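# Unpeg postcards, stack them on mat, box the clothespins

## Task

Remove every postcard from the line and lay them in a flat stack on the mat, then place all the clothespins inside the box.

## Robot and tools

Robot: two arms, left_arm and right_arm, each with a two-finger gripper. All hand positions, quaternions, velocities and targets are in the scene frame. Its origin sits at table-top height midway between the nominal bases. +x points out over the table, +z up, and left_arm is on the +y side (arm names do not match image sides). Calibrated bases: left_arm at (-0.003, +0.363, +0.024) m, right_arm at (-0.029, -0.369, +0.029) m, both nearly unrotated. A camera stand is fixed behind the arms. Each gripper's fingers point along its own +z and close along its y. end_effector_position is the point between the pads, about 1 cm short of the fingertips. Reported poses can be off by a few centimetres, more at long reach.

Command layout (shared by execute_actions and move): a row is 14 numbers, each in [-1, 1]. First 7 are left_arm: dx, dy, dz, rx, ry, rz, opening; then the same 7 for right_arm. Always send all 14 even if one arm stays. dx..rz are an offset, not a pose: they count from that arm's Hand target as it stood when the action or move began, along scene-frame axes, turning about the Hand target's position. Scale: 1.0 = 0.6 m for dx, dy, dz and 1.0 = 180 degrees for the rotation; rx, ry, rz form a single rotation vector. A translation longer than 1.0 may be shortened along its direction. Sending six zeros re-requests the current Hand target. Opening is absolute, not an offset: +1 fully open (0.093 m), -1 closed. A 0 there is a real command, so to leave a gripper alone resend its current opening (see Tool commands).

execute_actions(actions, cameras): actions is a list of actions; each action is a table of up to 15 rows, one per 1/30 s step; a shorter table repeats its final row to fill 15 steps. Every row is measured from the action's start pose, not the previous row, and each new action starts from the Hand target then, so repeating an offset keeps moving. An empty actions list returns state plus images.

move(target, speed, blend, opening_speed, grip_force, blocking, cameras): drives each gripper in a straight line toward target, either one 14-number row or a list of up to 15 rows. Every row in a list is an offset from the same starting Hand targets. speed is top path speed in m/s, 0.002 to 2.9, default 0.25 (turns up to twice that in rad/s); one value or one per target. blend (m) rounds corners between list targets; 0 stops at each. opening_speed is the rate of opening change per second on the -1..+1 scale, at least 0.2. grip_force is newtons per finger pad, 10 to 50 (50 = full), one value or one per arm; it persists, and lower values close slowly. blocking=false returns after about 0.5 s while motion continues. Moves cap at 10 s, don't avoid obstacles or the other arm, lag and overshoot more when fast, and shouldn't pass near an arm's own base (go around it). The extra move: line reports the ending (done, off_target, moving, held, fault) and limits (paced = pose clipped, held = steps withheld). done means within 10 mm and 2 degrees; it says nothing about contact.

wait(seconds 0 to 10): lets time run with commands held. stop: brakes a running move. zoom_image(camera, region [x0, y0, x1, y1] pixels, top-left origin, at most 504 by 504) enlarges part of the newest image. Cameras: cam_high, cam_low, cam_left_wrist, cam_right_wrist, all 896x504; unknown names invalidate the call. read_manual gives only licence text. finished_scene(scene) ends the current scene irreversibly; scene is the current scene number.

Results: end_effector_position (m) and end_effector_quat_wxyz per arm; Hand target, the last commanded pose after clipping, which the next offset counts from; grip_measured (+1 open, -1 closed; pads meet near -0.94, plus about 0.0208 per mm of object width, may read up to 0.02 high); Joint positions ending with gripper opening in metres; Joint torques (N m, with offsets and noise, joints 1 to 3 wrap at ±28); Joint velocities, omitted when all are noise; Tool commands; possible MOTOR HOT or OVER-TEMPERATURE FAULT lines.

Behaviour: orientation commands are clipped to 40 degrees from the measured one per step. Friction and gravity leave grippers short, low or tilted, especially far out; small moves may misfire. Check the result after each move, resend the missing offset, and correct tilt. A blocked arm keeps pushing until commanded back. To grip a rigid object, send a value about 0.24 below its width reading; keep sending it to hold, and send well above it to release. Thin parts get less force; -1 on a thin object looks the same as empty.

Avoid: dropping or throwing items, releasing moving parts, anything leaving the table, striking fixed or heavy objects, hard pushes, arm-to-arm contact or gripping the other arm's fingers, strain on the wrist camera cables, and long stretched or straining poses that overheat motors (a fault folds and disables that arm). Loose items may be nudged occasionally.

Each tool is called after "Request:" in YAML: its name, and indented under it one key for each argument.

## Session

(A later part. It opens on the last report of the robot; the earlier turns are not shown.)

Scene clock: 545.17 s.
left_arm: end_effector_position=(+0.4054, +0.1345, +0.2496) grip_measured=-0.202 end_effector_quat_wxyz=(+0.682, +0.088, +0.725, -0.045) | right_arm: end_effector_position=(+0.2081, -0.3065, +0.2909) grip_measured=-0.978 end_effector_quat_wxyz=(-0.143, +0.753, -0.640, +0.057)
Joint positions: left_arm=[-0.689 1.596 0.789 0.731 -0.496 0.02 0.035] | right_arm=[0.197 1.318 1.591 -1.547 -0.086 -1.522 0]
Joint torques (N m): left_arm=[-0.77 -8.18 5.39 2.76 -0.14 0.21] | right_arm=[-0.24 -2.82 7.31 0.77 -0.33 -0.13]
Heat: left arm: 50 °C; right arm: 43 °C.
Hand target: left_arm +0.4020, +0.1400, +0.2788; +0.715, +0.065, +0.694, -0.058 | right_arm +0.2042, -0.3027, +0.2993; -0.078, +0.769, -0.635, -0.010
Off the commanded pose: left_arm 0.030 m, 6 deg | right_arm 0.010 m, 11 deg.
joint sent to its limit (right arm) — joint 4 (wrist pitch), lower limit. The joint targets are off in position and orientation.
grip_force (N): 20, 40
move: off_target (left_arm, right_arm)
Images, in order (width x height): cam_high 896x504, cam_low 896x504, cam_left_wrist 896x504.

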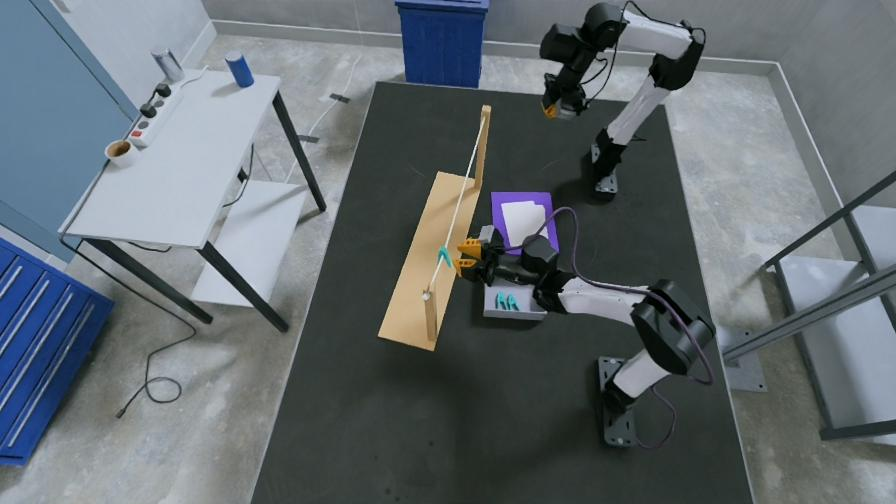

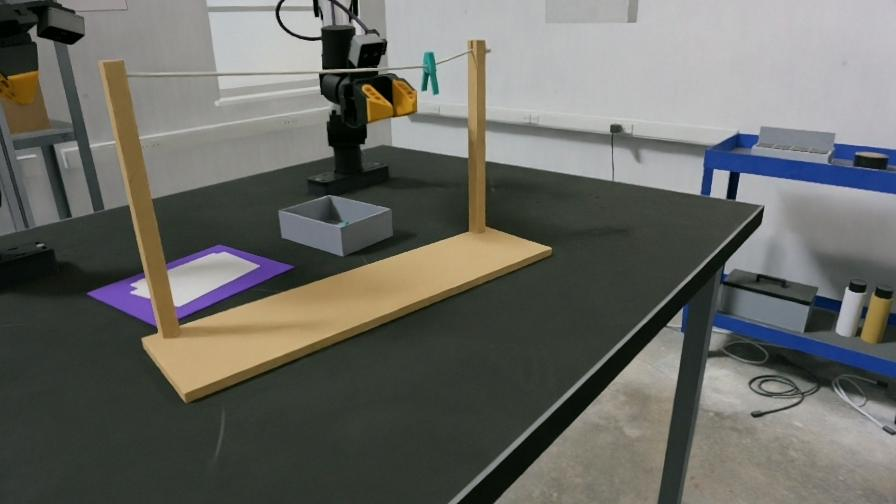

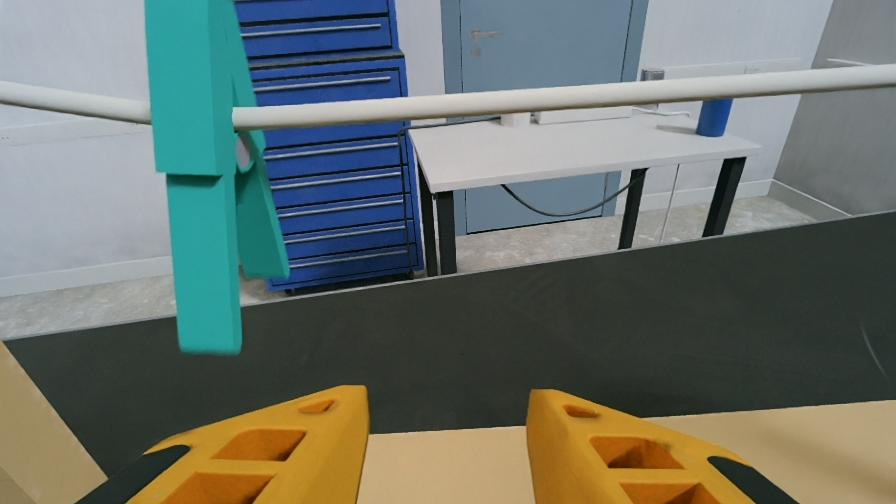

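Request:
move:
  target:
    - [-0.13,0.03,0.02,0,0,0,-0.2,0,0,0,0,0,0,-1]
    - [-0.25,0.42,0.06,0,0,0,-0.2,0,0,0,0,0,0,-1]
  speed: 0.25
  blend: [0.03,0]
  cameras: ["cam_low","cam_high"]

Request:
zoom_image:
  camera: "cam_low"
  region: [370, 20, 510, 110]

Request:
zoom_image:
  camera: "cam_high"
  region: [400, 210, 520, 310]

Scene clock: 549.40 s.
left_arm: end_effector_position=(+0.2516, +0.3921, +0.3004) grip_measured=-0.202 end_effector_quat_wxyz=(+0.710, +0.055, +0.698, -0.067) | right_arm: end_effector_position=(+0.2081, -0.3065, +0.2909) grip_measured=-0.978 end_effector_quat_wxyz=(-0.143, +0.753, -0.640, +0.057)
Joint positions: left_arm=[0.572 0.453 0.38 0.099 0.749 -0.033 0.035] | right_arm=[0.197 1.318 1.591 -1.547 -0.086 -1.522 0]
Joint torques (N m): left_arm=[0.13 1.51 10.54 1.71 0.07 0.23] | right_arm=[-0.2 -2.86 7.24 0.78 -0.33 -0.13]
Heat: left arm: 50 °C; right arm: 43 °C.
Hand target: left_arm +0.2520, +0.3920, +0.3148; +0.715, +0.065, +0.694, -0.058 | right_arm +0.2042, -0.3027, +0.2993; -0.078, +0.769, -0.635, -0.010
Off the commanded pose: left_arm 0.014 m, 2 deg | right_arm 0.010 m, 11 deg.
joint sent to its limit (right arm) — joint 4 (wrist pitch), lower limit. The joint targets are off in position and orientation.
grip_force (N): 20, 40
move: off_target (left_arm, right_arm)
Images, in order (width x height): cam_high 896x504, cam_low 896x504.

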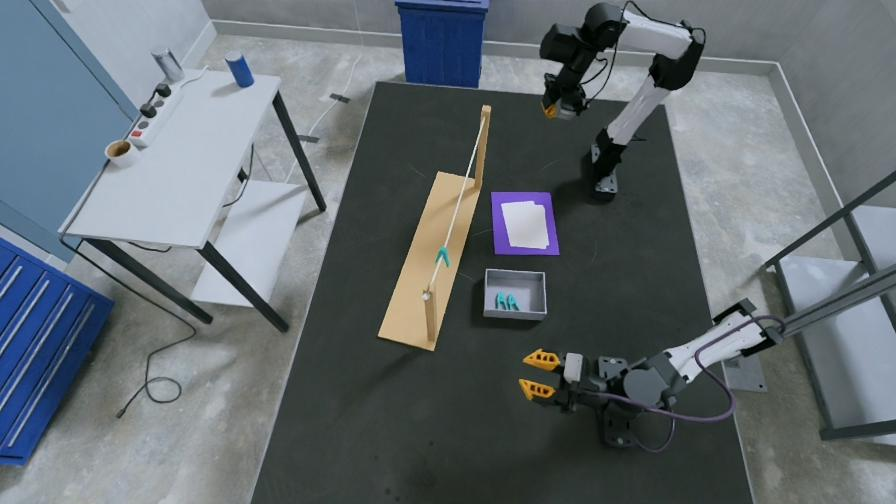

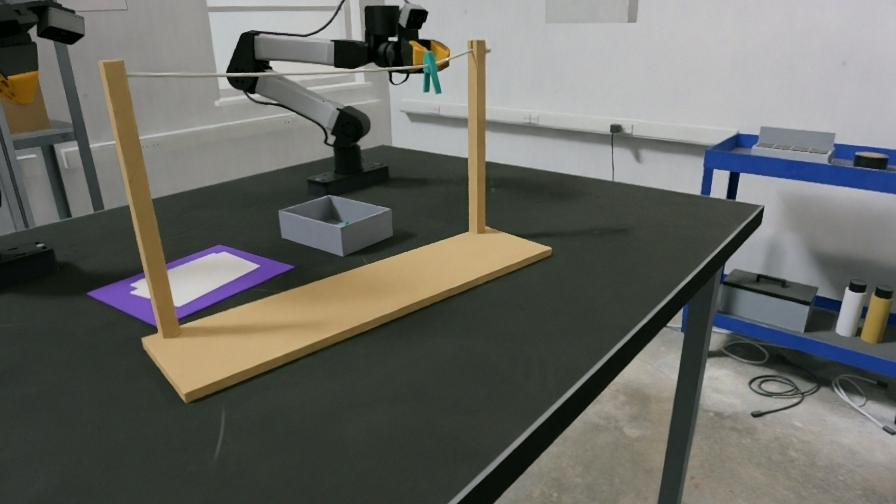

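Scaled by 3.600 from the camera's 896x504 image, which has a finer 1280x720 frame.

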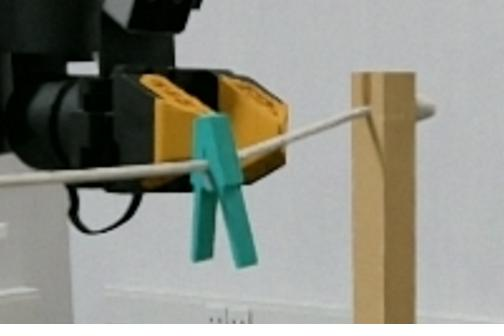

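Scaled by 4.200 from the camera's 896x504 image, which has a finer 1280x720 frame.

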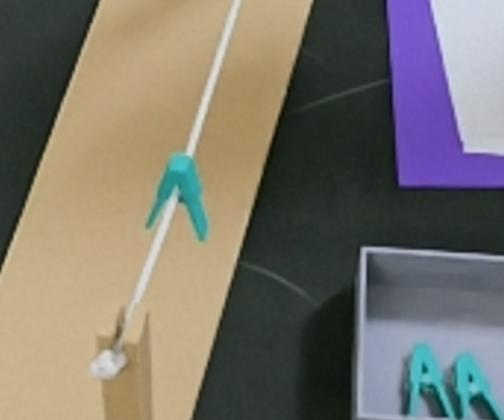

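Request:
move:
  target:
    - [0,0,0,0,0,0,-0.2,0.05,0.17,0.15,0.2315,-0.0525,-0.1085,0.3]
    - [0,0,0,0,0,0,-0.2,0.093,0.338,0.16,0.463,-0.105,-0.217,0.3]
  speed: 0.25
  blend: [0.05,0]
  grip_force: [20,40]
  cameras: ["cam_low","cam_high","cam_right_wrist"]

Scene clock: 554.60 s.
left_arm: end_effector_position=(+0.2516, +0.3921, +0.3004) grip_measured=-0.202 end_effector_quat_wxyz=(+0.710, +0.055, +0.698, -0.067) | right_arm: end_effector_position=(+0.2593, -0.1010, +0.3812) grip_measured=+0.298 end_effector_quat_wxyz=(+0.626, -0.299, +0.668, +0.270)
Joint positions: left_arm=[0.572 0.453 0.38 0.099 0.749 -0.033 0.035] | right_arm=[0.689 1.103 0.942 0.09 -0.137 -0.023 0.059]
Joint torques (N m): left_arm=[0.17 1.55 10.54 1.72 0.06 0.22] | right_arm=[0.68 -2.77 5.75 2.97 0.15 0.16]
Heat: left arm: 50 °C; right arm: 42 °C.
Hand target: left_arm +0.2520, +0.3920, +0.3148; +0.715, +0.065, +0.694, -0.058 | right_arm +0.2600, -0.0999, +0.3953; +0.648, -0.283, +0.649, +0.282
Off the commanded pose: left_arm 0.014 m, 2 deg | right_arm 0.014 m, 4 deg.
grip_force (N): 20, 40
move: off_target (left_arm, right_arm)
Images, in order (width x height): cam_high 896x504, cam_low 896x504, cam_right_wrist 896x504.

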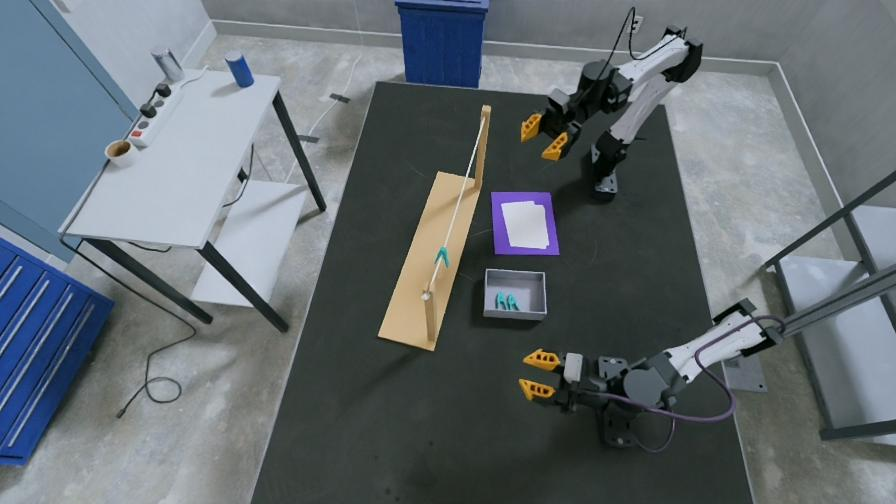

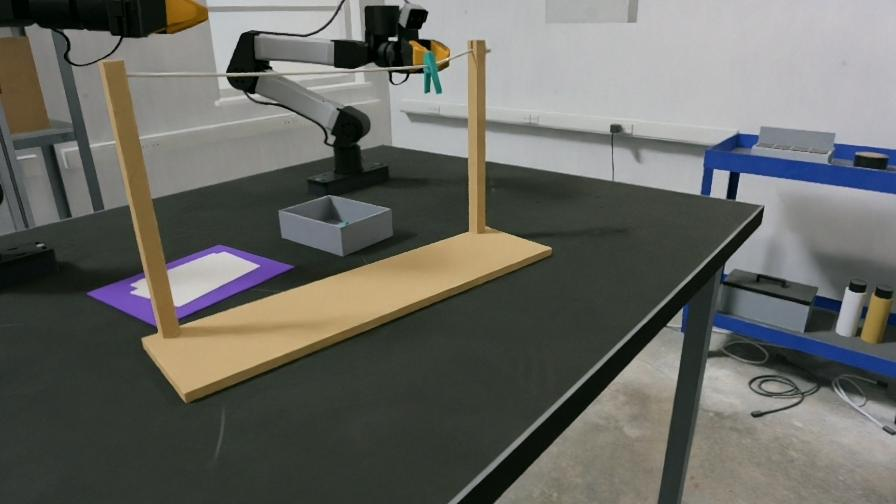

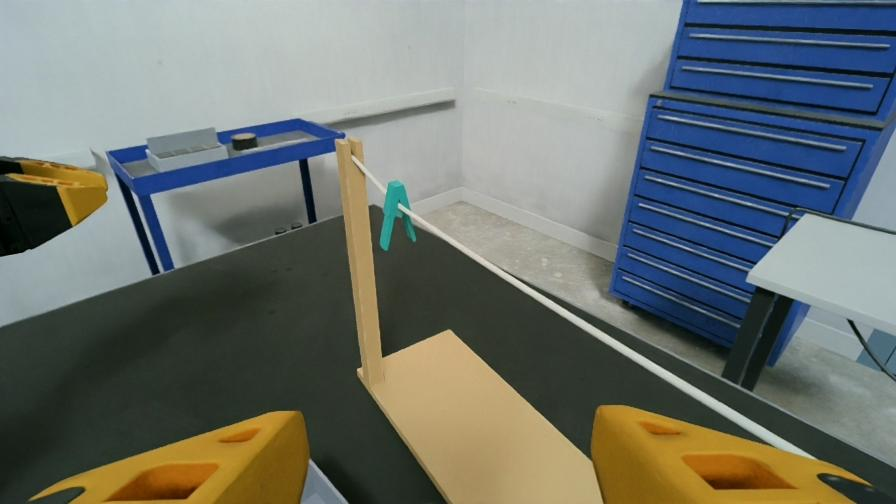

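Request:
move:
  target: [0,0,0,0,0,0,-0.2,0.132,0.247,-0.15,0,0,0,0.3]
  speed: 0.2
  cameras: ["cam_low","cam_high","cam_right_wrist"]

Scene clock: 557.07 s.
left_arm: end_effector_position=(+0.2516, +0.3921, +0.3004) grip_measured=-0.202 end_effector_quat_wxyz=(+0.710, +0.055, +0.698, -0.067) | right_arm: end_effector_position=(+0.3292, +0.0444, +0.2663) grip_measured=+0.298 end_effector_quat_wxyz=(+0.607, -0.315, +0.679, +0.266)
Joint positions: left_arm=[0.572 0.453 0.38 0.099 0.749 -0.033 0.035] | right_arm=[0.859 1.787 1.118 0.547 0.014 -0.019 0.059]
Joint torques (N m): left_arm=[0.13 1.52 10.54 1.71 0.07 0.22] | right_arm=[0.46 -7.66 10.18 2.99 0.17 0.15]
Heat: left arm: 50 °C; right arm: 43 °C.
Hand target: left_arm +0.2520, +0.3920, +0.3148; +0.715, +0.065, +0.694, -0.058 | right_arm +0.3392, +0.0483, +0.3053; +0.648, -0.283, +0.649, +0.282
Off the commanded pose: left_arm 0.014 m, 2 deg | right_arm 0.040 m, 7 deg.
grip_force (N): 20, 40
move: off_target (left_arm, right_arm)
Images, in order (width x height): cam_high 896x504, cam_low 896x504, cam_right_wrist 896x504.

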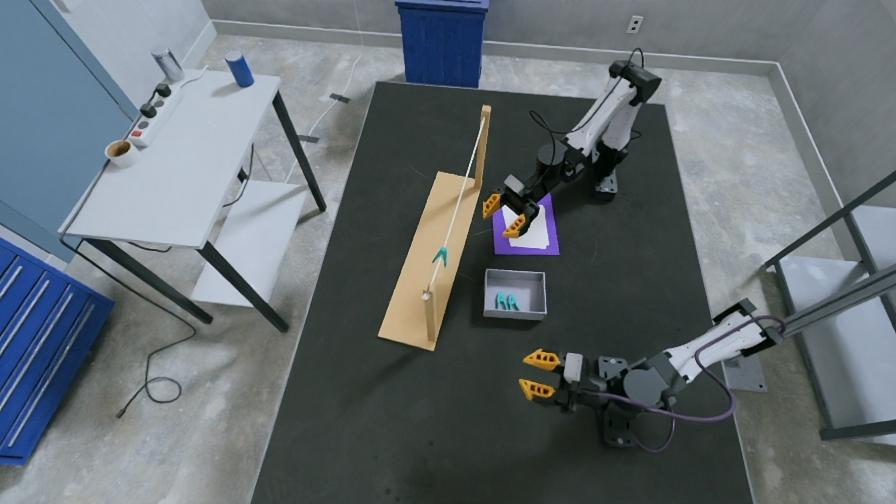

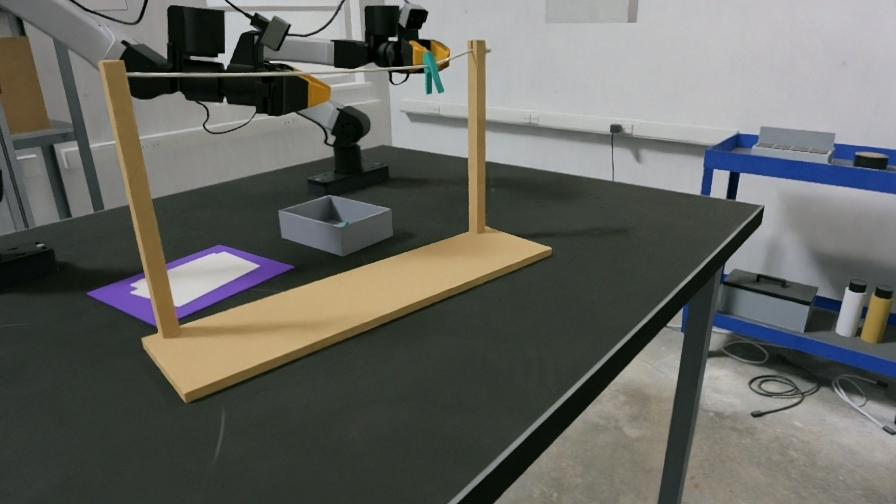

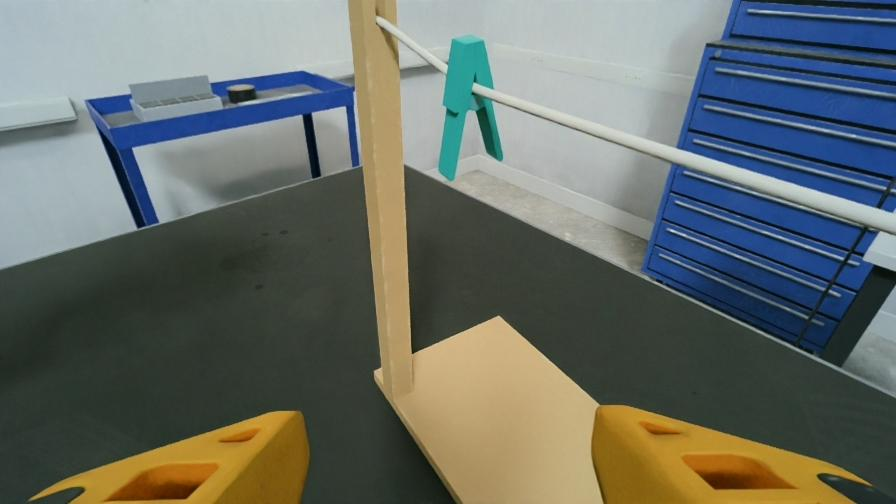

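Request:
move:
  target: [0,0,0,0,0,0,-0.2,0.01,-0.008,0.058,0.02,-0.019,0,0.3]
  speed: 0.1
  cameras: ["cam_high","cam_right_wrist"]

Scene clock: 558.47 s.
left_arm: end_effector_position=(+0.2516, +0.3921, +0.3004) grip_measured=-0.202 end_effector_quat_wxyz=(+0.710, +0.055, +0.698, -0.067) | right_arm: end_effector_position=(+0.3416, +0.0406, +0.2929) grip_measured=+0.298 end_effector_quat_wxyz=(+0.635, -0.297, +0.660, +0.271)
Joint positions: left_arm=[0.572 0.453 0.38 0.099 0.749 -0.033 0.035] | right_arm=[0.838 1.787 1.157 0.583 0.014 -0.019 0.059]
Joint torques (N m): left_arm=[0.14 1.47 10.54 1.71 0.06 0.21] | right_arm=[-0.23 -8.91 10.26 2.95 -0.03 0.11]
Heat: left arm: 50 °C; right arm: 43 °C.
Hand target: left_arm +0.2520, +0.3920, +0.3148; +0.715, +0.065, +0.694, -0.058 | right_arm +0.3452, +0.0435, +0.3401; +0.676, -0.271, +0.620, +0.293
Off the commanded pose: left_arm 0.014 m, 2 deg | right_arm 0.047 m, 8 deg.
grip_force (N): 20, 40
move: off_target (left_arm, right_arm)
Images, in order (width x height): cam_high 896x504, cam_right_wrist 896x504.

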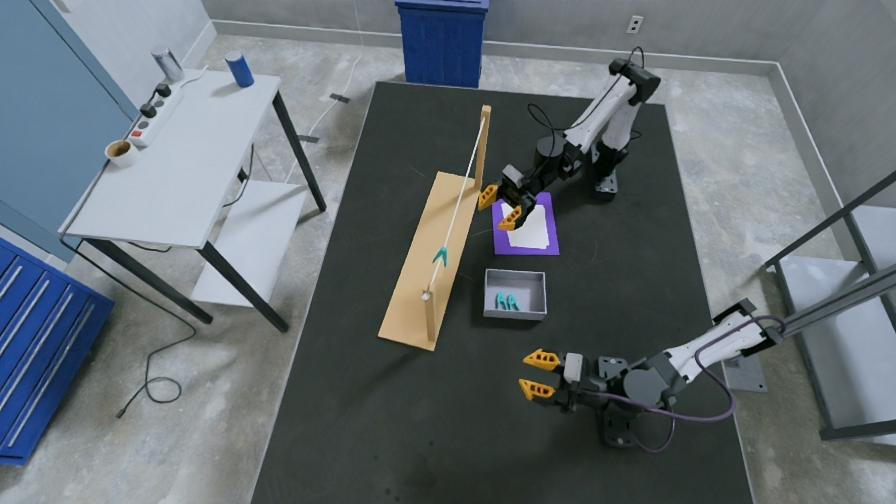

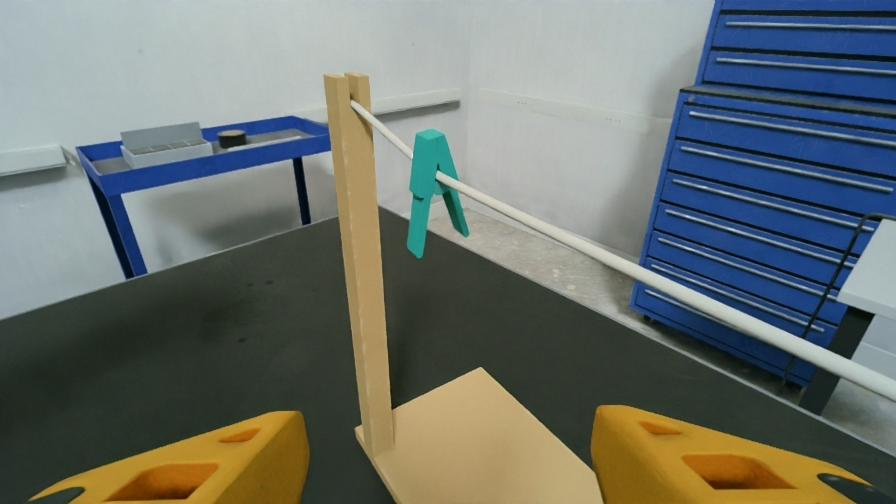

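Request:
move:
  target: [0,0,0,0,0,0,-0.2,0.08,0.085,0,0,0,0,0.3]
  speed: 0.12
  cameras: ["cam_high","cam_right_wrist","cam_low"]

Scene clock: 560.07 s.
left_arm: end_effector_position=(+0.2516, +0.3921, +0.3004) grip_measured=-0.202 end_effector_quat_wxyz=(+0.710, +0.055, +0.698, -0.067) | right_arm: end_effector_position=(+0.3893, +0.0938, +0.3214) grip_measured=+0.298 end_effector_quat_wxyz=(+0.669, -0.281, +0.626, +0.286)
Joint positions: left_arm=[0.572 0.453 0.38 0.099 0.749 -0.033 0.035] | right_arm=[0.838 2.04 1.516 0.583 0.014 -0.019 0.059]
Joint torques (N m): left_arm=[0.18 1.48 10.54 1.72 0.06 0.2] | right_arm=[-0.31 -9.98 10.48 1.99 -0.06 0.11]
Heat: left arm: 50 °C; right arm: 43 °C.
Hand target: left_arm +0.2520, +0.3920, +0.3148; +0.715, +0.065, +0.694, -0.058 | right_arm +0.3932, +0.0945, +0.3401; +0.676, -0.271, +0.620, +0.293
Off the commanded pose: left_arm 0.014 m, 2 deg | right_arm 0.019 m, 2 deg.
grip_force (N): 20, 40
move: off_target (left_arm, right_arm)
Images, in order (width x height): cam_high 896x504, cam_low 896x504, cam_right_wrist 896x504.

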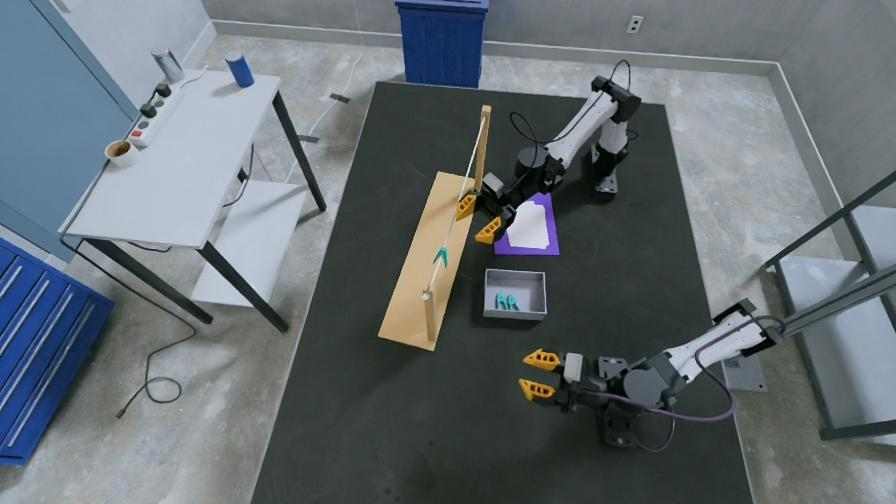

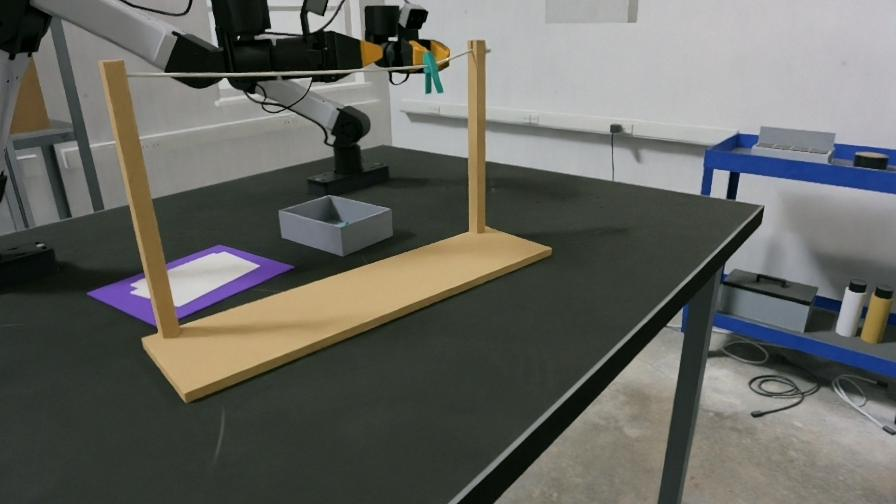

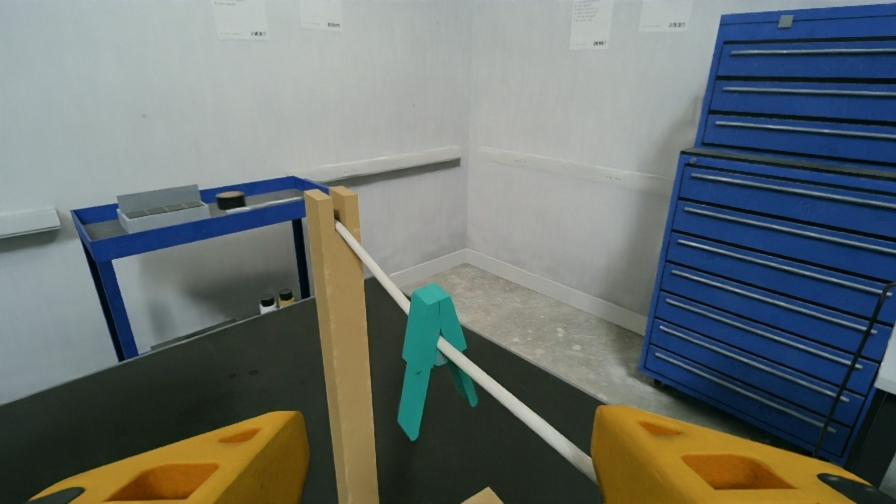

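Request:
move:
  target: [0,0,0,0,0,0,-0.2,0,0,-0.055,-0.016,0.015,0,0.3]
  speed: 0.1
  cameras: ["cam_low","cam_right_wrist"]

Scene clock: 561.57 s.
left_arm: end_effector_position=(+0.2516, +0.3921, +0.3004) grip_measured=-0.202 end_effector_quat_wxyz=(+0.710, +0.055, +0.698, -0.067) | right_arm: end_effector_position=(+0.3911, +0.0958, +0.3121) grip_measured=+0.298 end_effector_quat_wxyz=(+0.664, -0.283, +0.631, +0.284)
Joint positions: left_arm=[0.572 0.453 0.38 0.099 0.749 -0.033 0.035] | right_arm=[0.838 2.056 1.516 0.583 0.014 -0.019 0.059]
Joint torques (N m): left_arm=[0.14 1.5 10.52 1.7 0.08 0.21] | right_arm=[-0.23 -10.18 6.6 1.89 -0.06 0.12]
Heat: left arm: 50 °C; right arm: 43 °C.
Hand target: left_arm +0.2520, +0.3920, +0.3148; +0.715, +0.065, +0.694, -0.058 | right_arm +0.3932, +0.0945, +0.3071; +0.654, -0.281, +0.643, +0.284
Off the commanded pose: left_arm 0.014 m, 2 deg | right_arm 0.006 m, 2 deg.
grip_force (N): 20, 40
move: off_target (left_arm)
Images, in order (width x height): cam_low 896x504, cam_right_wrist 896x504.

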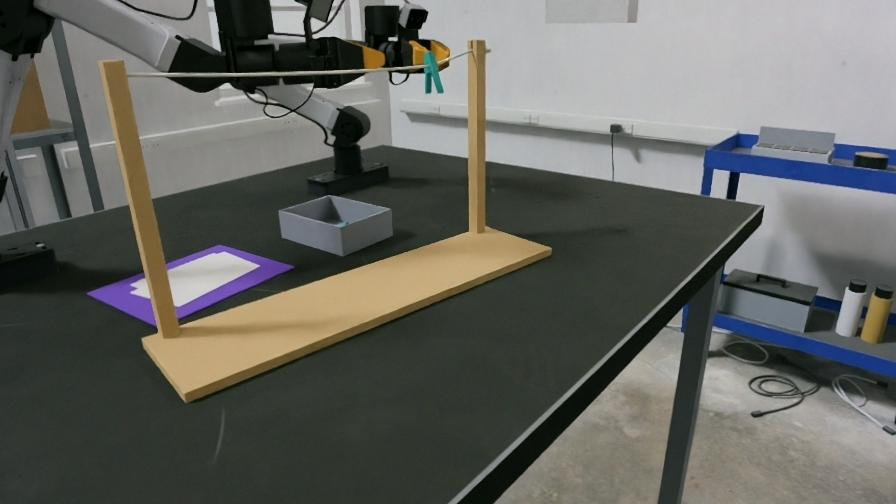

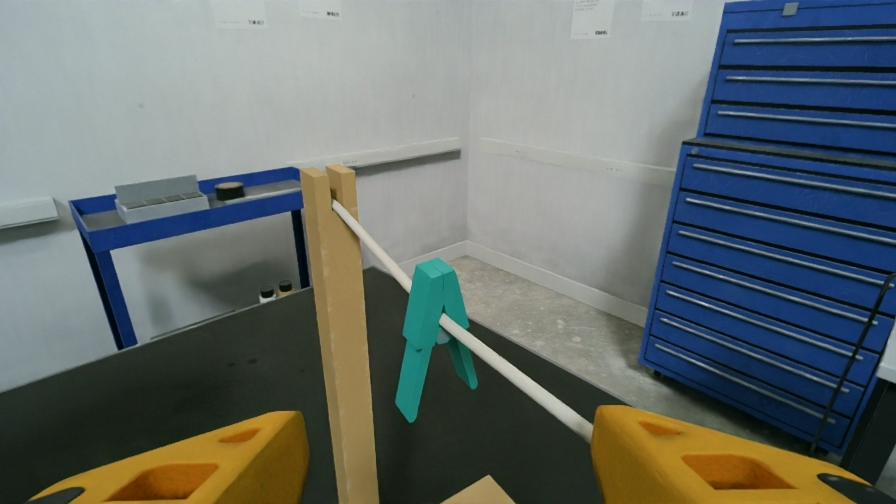

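Request:
move:
  target: [0,0,0,0,0,0,-0.2,0,0,-0.07,0,0,0,0.3]
  speed: 0.1
  cameras: ["cam_low","cam_right_wrist"]

Scene clock: 563.00 s.
left_arm: end_effector_position=(+0.2516, +0.3921, +0.3004) grip_measured=-0.202 end_effector_quat_wxyz=(+0.710, +0.055, +0.698, -0.067) | right_arm: end_effector_position=(+0.3915, +0.0962, +0.2442) grip_measured=+0.298 end_effector_quat_wxyz=(+0.629, -0.299, +0.665, +0.268)
Joint positions: left_arm=[0.572 0.453 0.38 0.099 0.749 -0.033 0.035] | right_arm=[0.838 2.117 1.433 0.619 0.014 -0.019 0.059]
Joint torques (N m): left_arm=[0.16 1.52 10.52 1.72 0.08 0.21] | right_arm=[-0.34 -10.89 5.81 2.98 -0.06 0.13]
Heat: left arm: 50 °C; right arm: 43 °C.
Hand target: left_arm +0.2520, +0.3920, +0.3148; +0.715, +0.065, +0.694, -0.058 | right_arm +0.3932, +0.0945, +0.2651; +0.654, -0.281, +0.643, +0.284
Off the commanded pose: left_arm 0.014 m, 2 deg | right_arm 0.021 m, 5 deg.
grip_force (N): 20, 40
move: off_target (left_arm, right_arm)
Images, in order (width x height): cam_low 896x504, cam_right_wrist 896x504.

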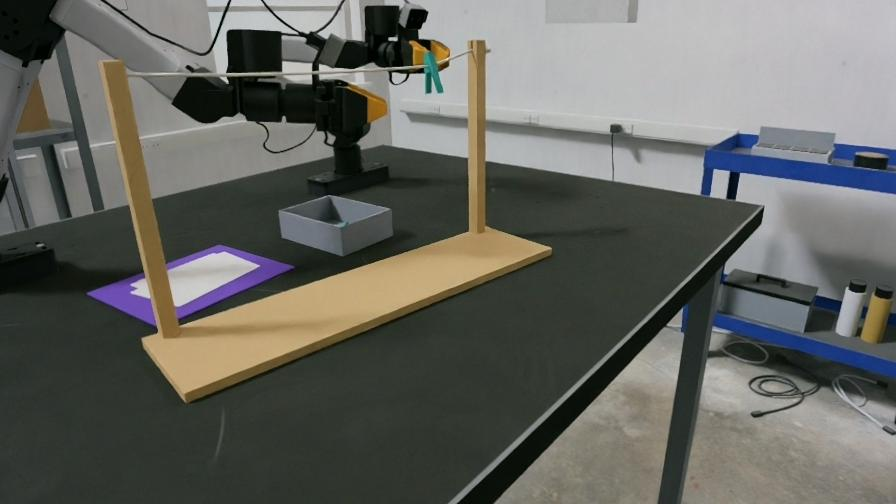

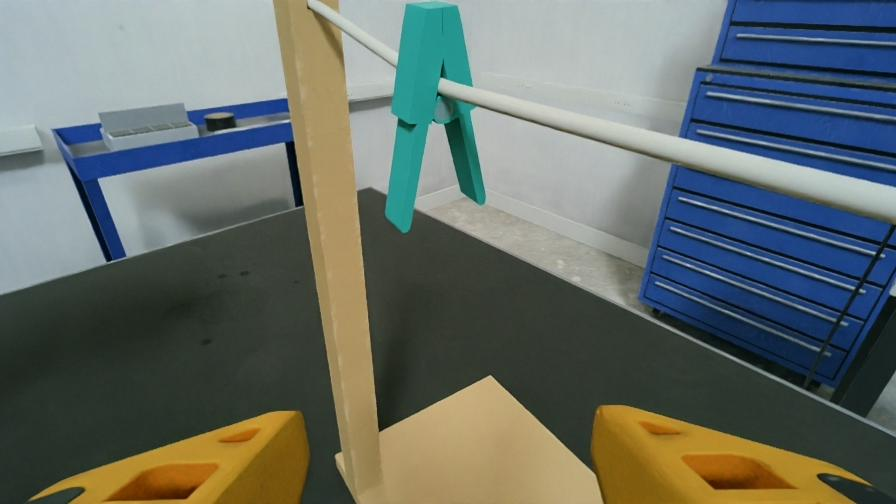

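Request:
move:
  target: [0,0,0,0,0,0,-0.2,0.045,0.049,0.05,0,0,0,0.3]
  speed: 0.1
  cameras: ["cam_low","cam_right_wrist"]

Scene clock: 564.70 s.
left_arm: end_effector_position=(+0.2516, +0.3921, +0.3004) grip_measured=-0.202 end_effector_quat_wxyz=(+0.710, +0.055, +0.698, -0.067) | right_arm: end_effector_position=(+0.4156, +0.1232, +0.2795) grip_measured=+0.298 end_effector_quat_wxyz=(+0.652, -0.289, +0.644, +0.278)
Joint positions: left_arm=[0.572 0.453 0.38 0.099 0.749 -0.033 0.035] | right_arm=[0.838 2.22 1.68 0.544 0.014 -0.019 0.059]
Joint torques (N m): left_arm=[0.17 1.52 10.54 1.71 0.06 0.22] | right_arm=[-0.34 -11.43 10.52 1.86 -0.07 0.14]
Heat: left arm: 50 °C; right arm: 43 °C.
Hand target: left_arm +0.2520, +0.3920, +0.3148; +0.715, +0.065, +0.694, -0.058 | right_arm +0.4202, +0.1239, +0.2951; +0.654, -0.281, +0.643, +0.284
Off the commanded pose: left_arm 0.014 m, 2 deg | right_arm 0.016 m, 1 deg.
grip_force (N): 20, 40
move: off_target (left_arm, right_arm)
Images, in order (width x height): cam_low 896x504, cam_right_wrist 896x504.

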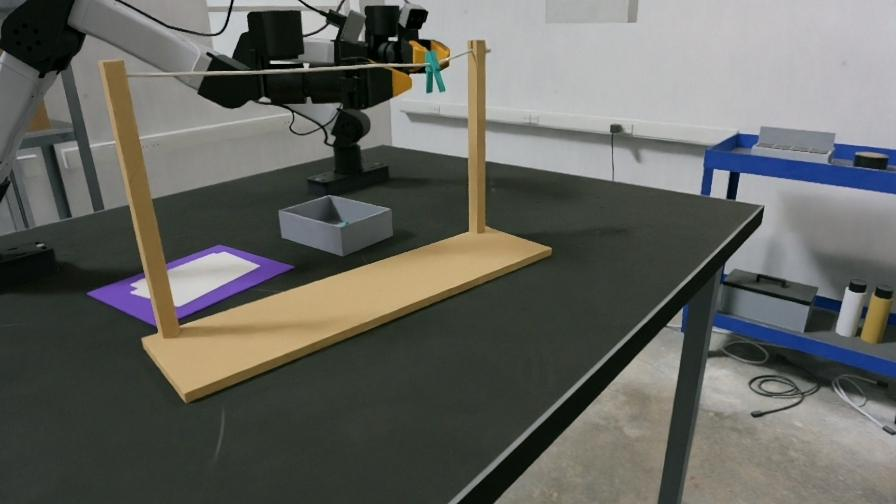

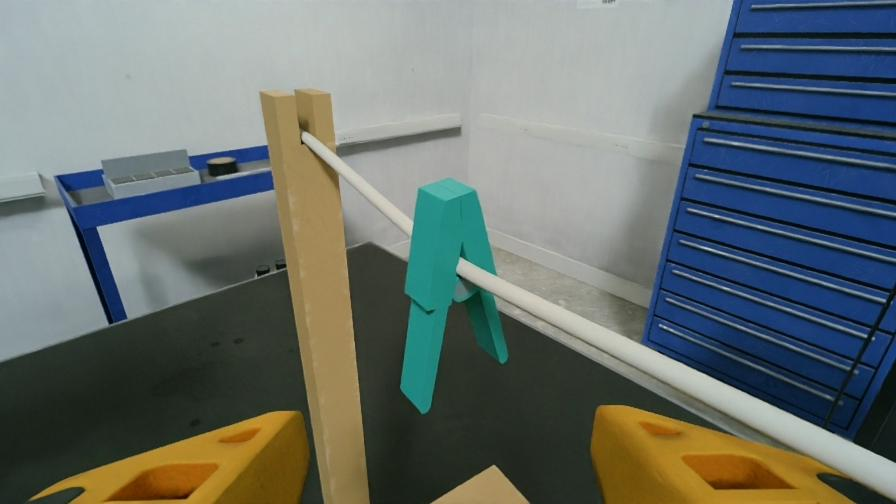

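Request:
move:
  target: [0,0,0,0,0,0,-0.2,0.048,0.05,-0.015,0,0,0,0.3]
  speed: 0.08
  cameras: ["cam_low","cam_right_wrist"]

Scene clock: 566.37 s.
left_arm: end_effector_position=(+0.2516, +0.3921, +0.3004) grip_measured=-0.202 end_effector_quat_wxyz=(+0.710, +0.055, +0.698, -0.067) | right_arm: end_effector_position=(+0.4441, +0.1550, +0.2699) grip_measured=+0.298 end_effector_quat_wxyz=(+0.652, -0.289, +0.644, +0.278)
Joint positions: left_arm=[0.572 0.453 0.38 0.099 0.749 -0.033 0.035] | right_arm=[0.838 2.408 1.967 0.446 0.014 -0.019 0.059]
Joint torques (N m): left_arm=[0.2 1.54 10.54 1.72 0.06 0.22] | right_arm=[-0.23 -12.63 10.63 1.86 -0.09 0.11]
Heat: left arm: 51 °C; right arm: 43 °C.
Hand target: left_arm +0.2520, +0.3920, +0.3148; +0.715, +0.065, +0.694, -0.058 | right_arm +0.4490, +0.1539, +0.2861; +0.654, -0.281, +0.643, +0.284
Off the commanded pose: left_arm 0.014 m, 2 deg | right_arm 0.017 m, 1 deg.
grip_force (N): 20, 40
move: off_target (left_arm, right_arm)
Images, in order (width x height): cam_low 896x504, cam_right_wrist 896x504.

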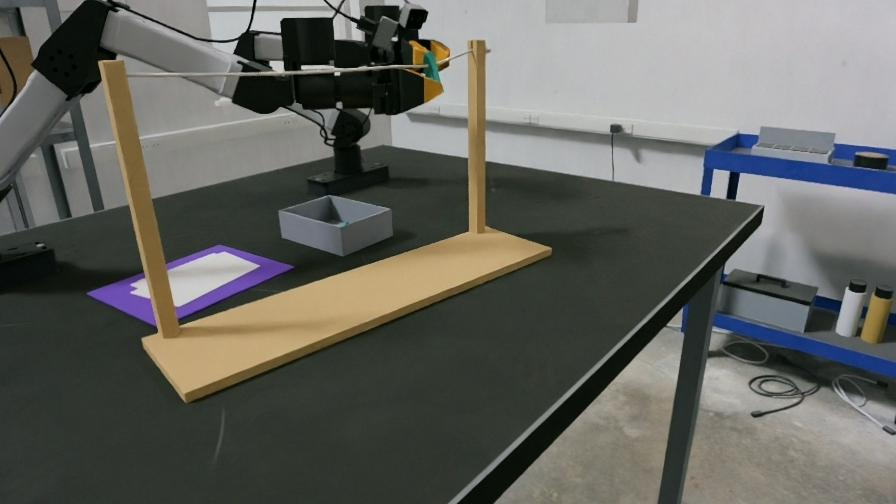

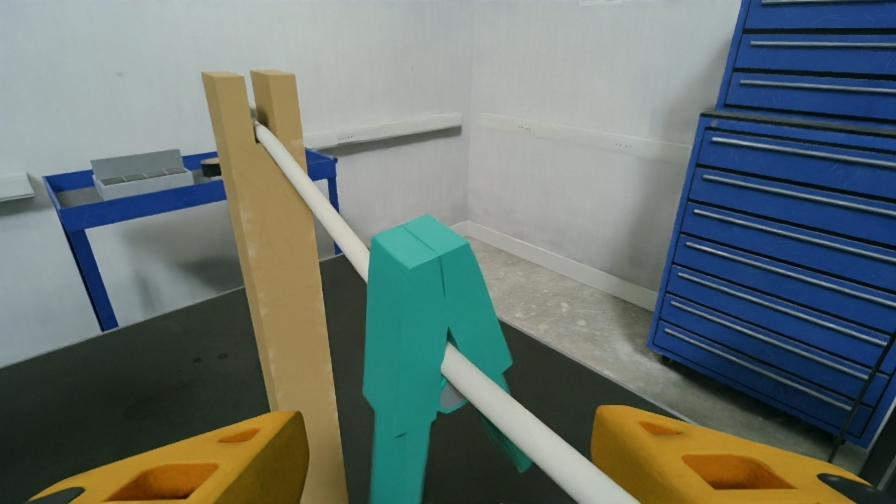

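Request:
move:
  target: [0,0,0,0,0,0,-0.2,0.012,0.014,-0.022,0,0,0,0.3]
  speed: 0.06
  cameras: ["cam_low","cam_right_wrist","cam_high"]

Request:
zoom_image:
  camera: "cam_low"
  region: [370, 20, 510, 110]

Request:
zoom_image:
  camera: "cam_high"
  region: [400, 210, 520, 310]

Scene clock: 567.77 s.
left_arm: end_effector_position=(+0.2516, +0.3921, +0.3004) grip_measured=-0.202 end_effector_quat_wxyz=(+0.710, +0.055, +0.698, -0.067) | right_arm: end_effector_position=(+0.4514, +0.1631, +0.2557) grip_measured=+0.298 end_effector_quat_wxyz=(+0.651, -0.290, +0.645, +0.278)
Joint positions: left_arm=[0.572 0.453 0.38 0.099 0.749 -0.033 0.035] | right_arm=[0.838 2.473 2.03 0.444 0.014 -0.019 0.059]
Joint torques (N m): left_arm=[0.18 1.48 10.52 1.71 0.06 0.22] | right_arm=[-0.25 -13.11 10.65 1.9 -0.08 0.12]
Heat: left arm: 51 °C; right arm: 44 °C.
Hand target: left_arm +0.2520, +0.3920, +0.3148; +0.715, +0.065, +0.694, -0.058 | right_arm +0.4562, +0.1623, +0.2729; +0.654, -0.281, +0.643, +0.284
Off the commanded pose: left_arm 0.014 m, 2 deg | right_arm 0.018 m, 1 deg.
grip_force (N): 20, 40
move: off_target (left_arm, right_arm)
Images, in order (width x height): cam_high 896x504, cam_low 896x504, cam_right_wrist 896x504.

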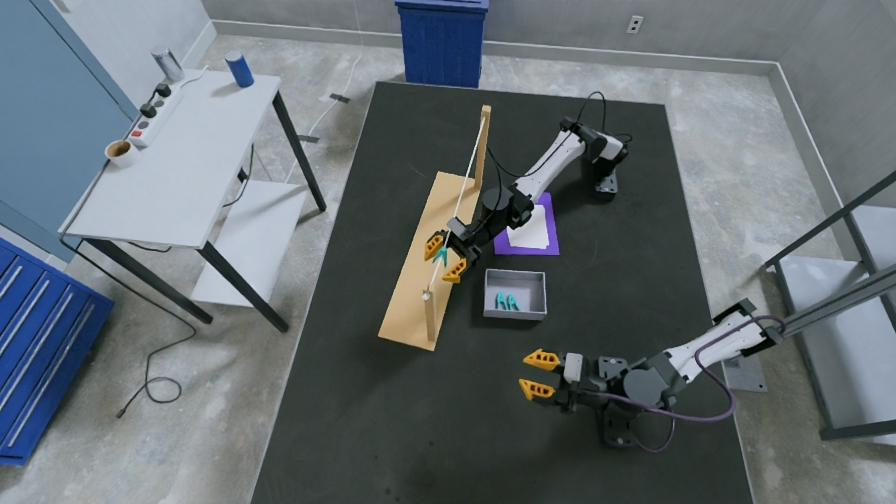

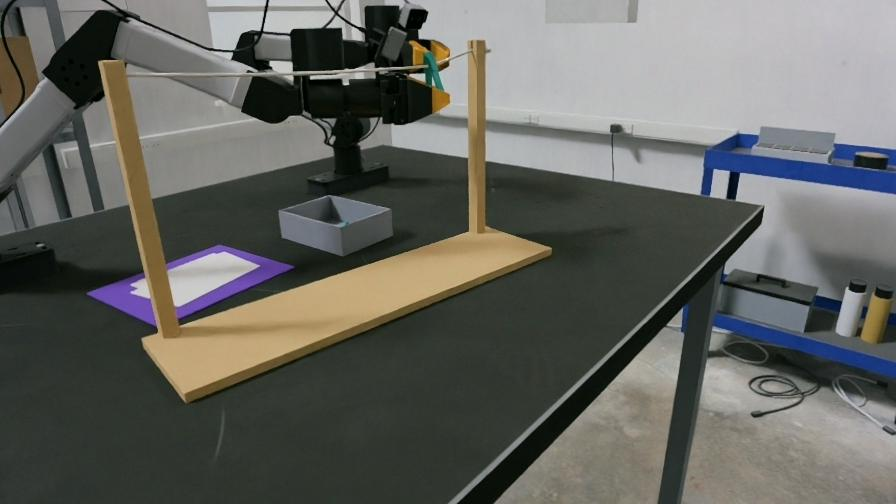

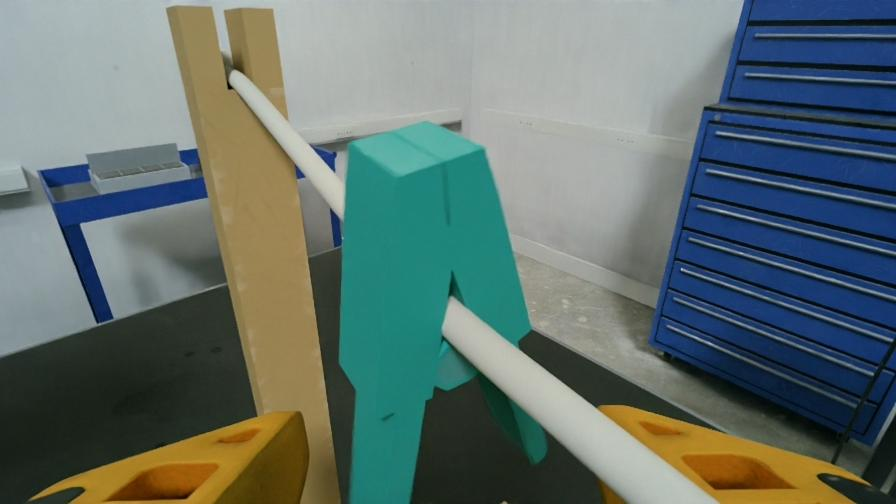

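Scaled by 3.600 from the camera's 896x504 image, which has a finer 1280x720 frame.

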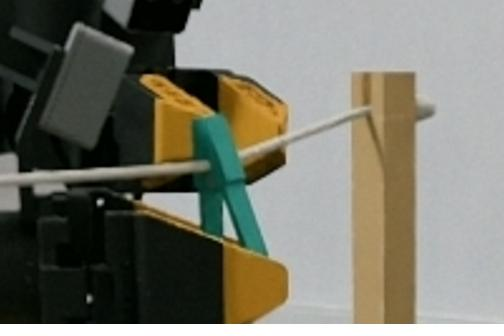

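Scaled by 4.200 from the camera's 896x504 image, which has a finer 1280x720 frame.

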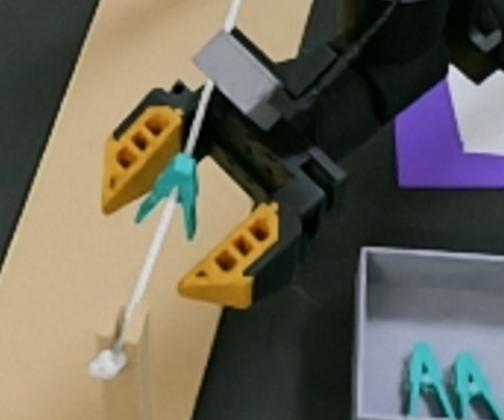

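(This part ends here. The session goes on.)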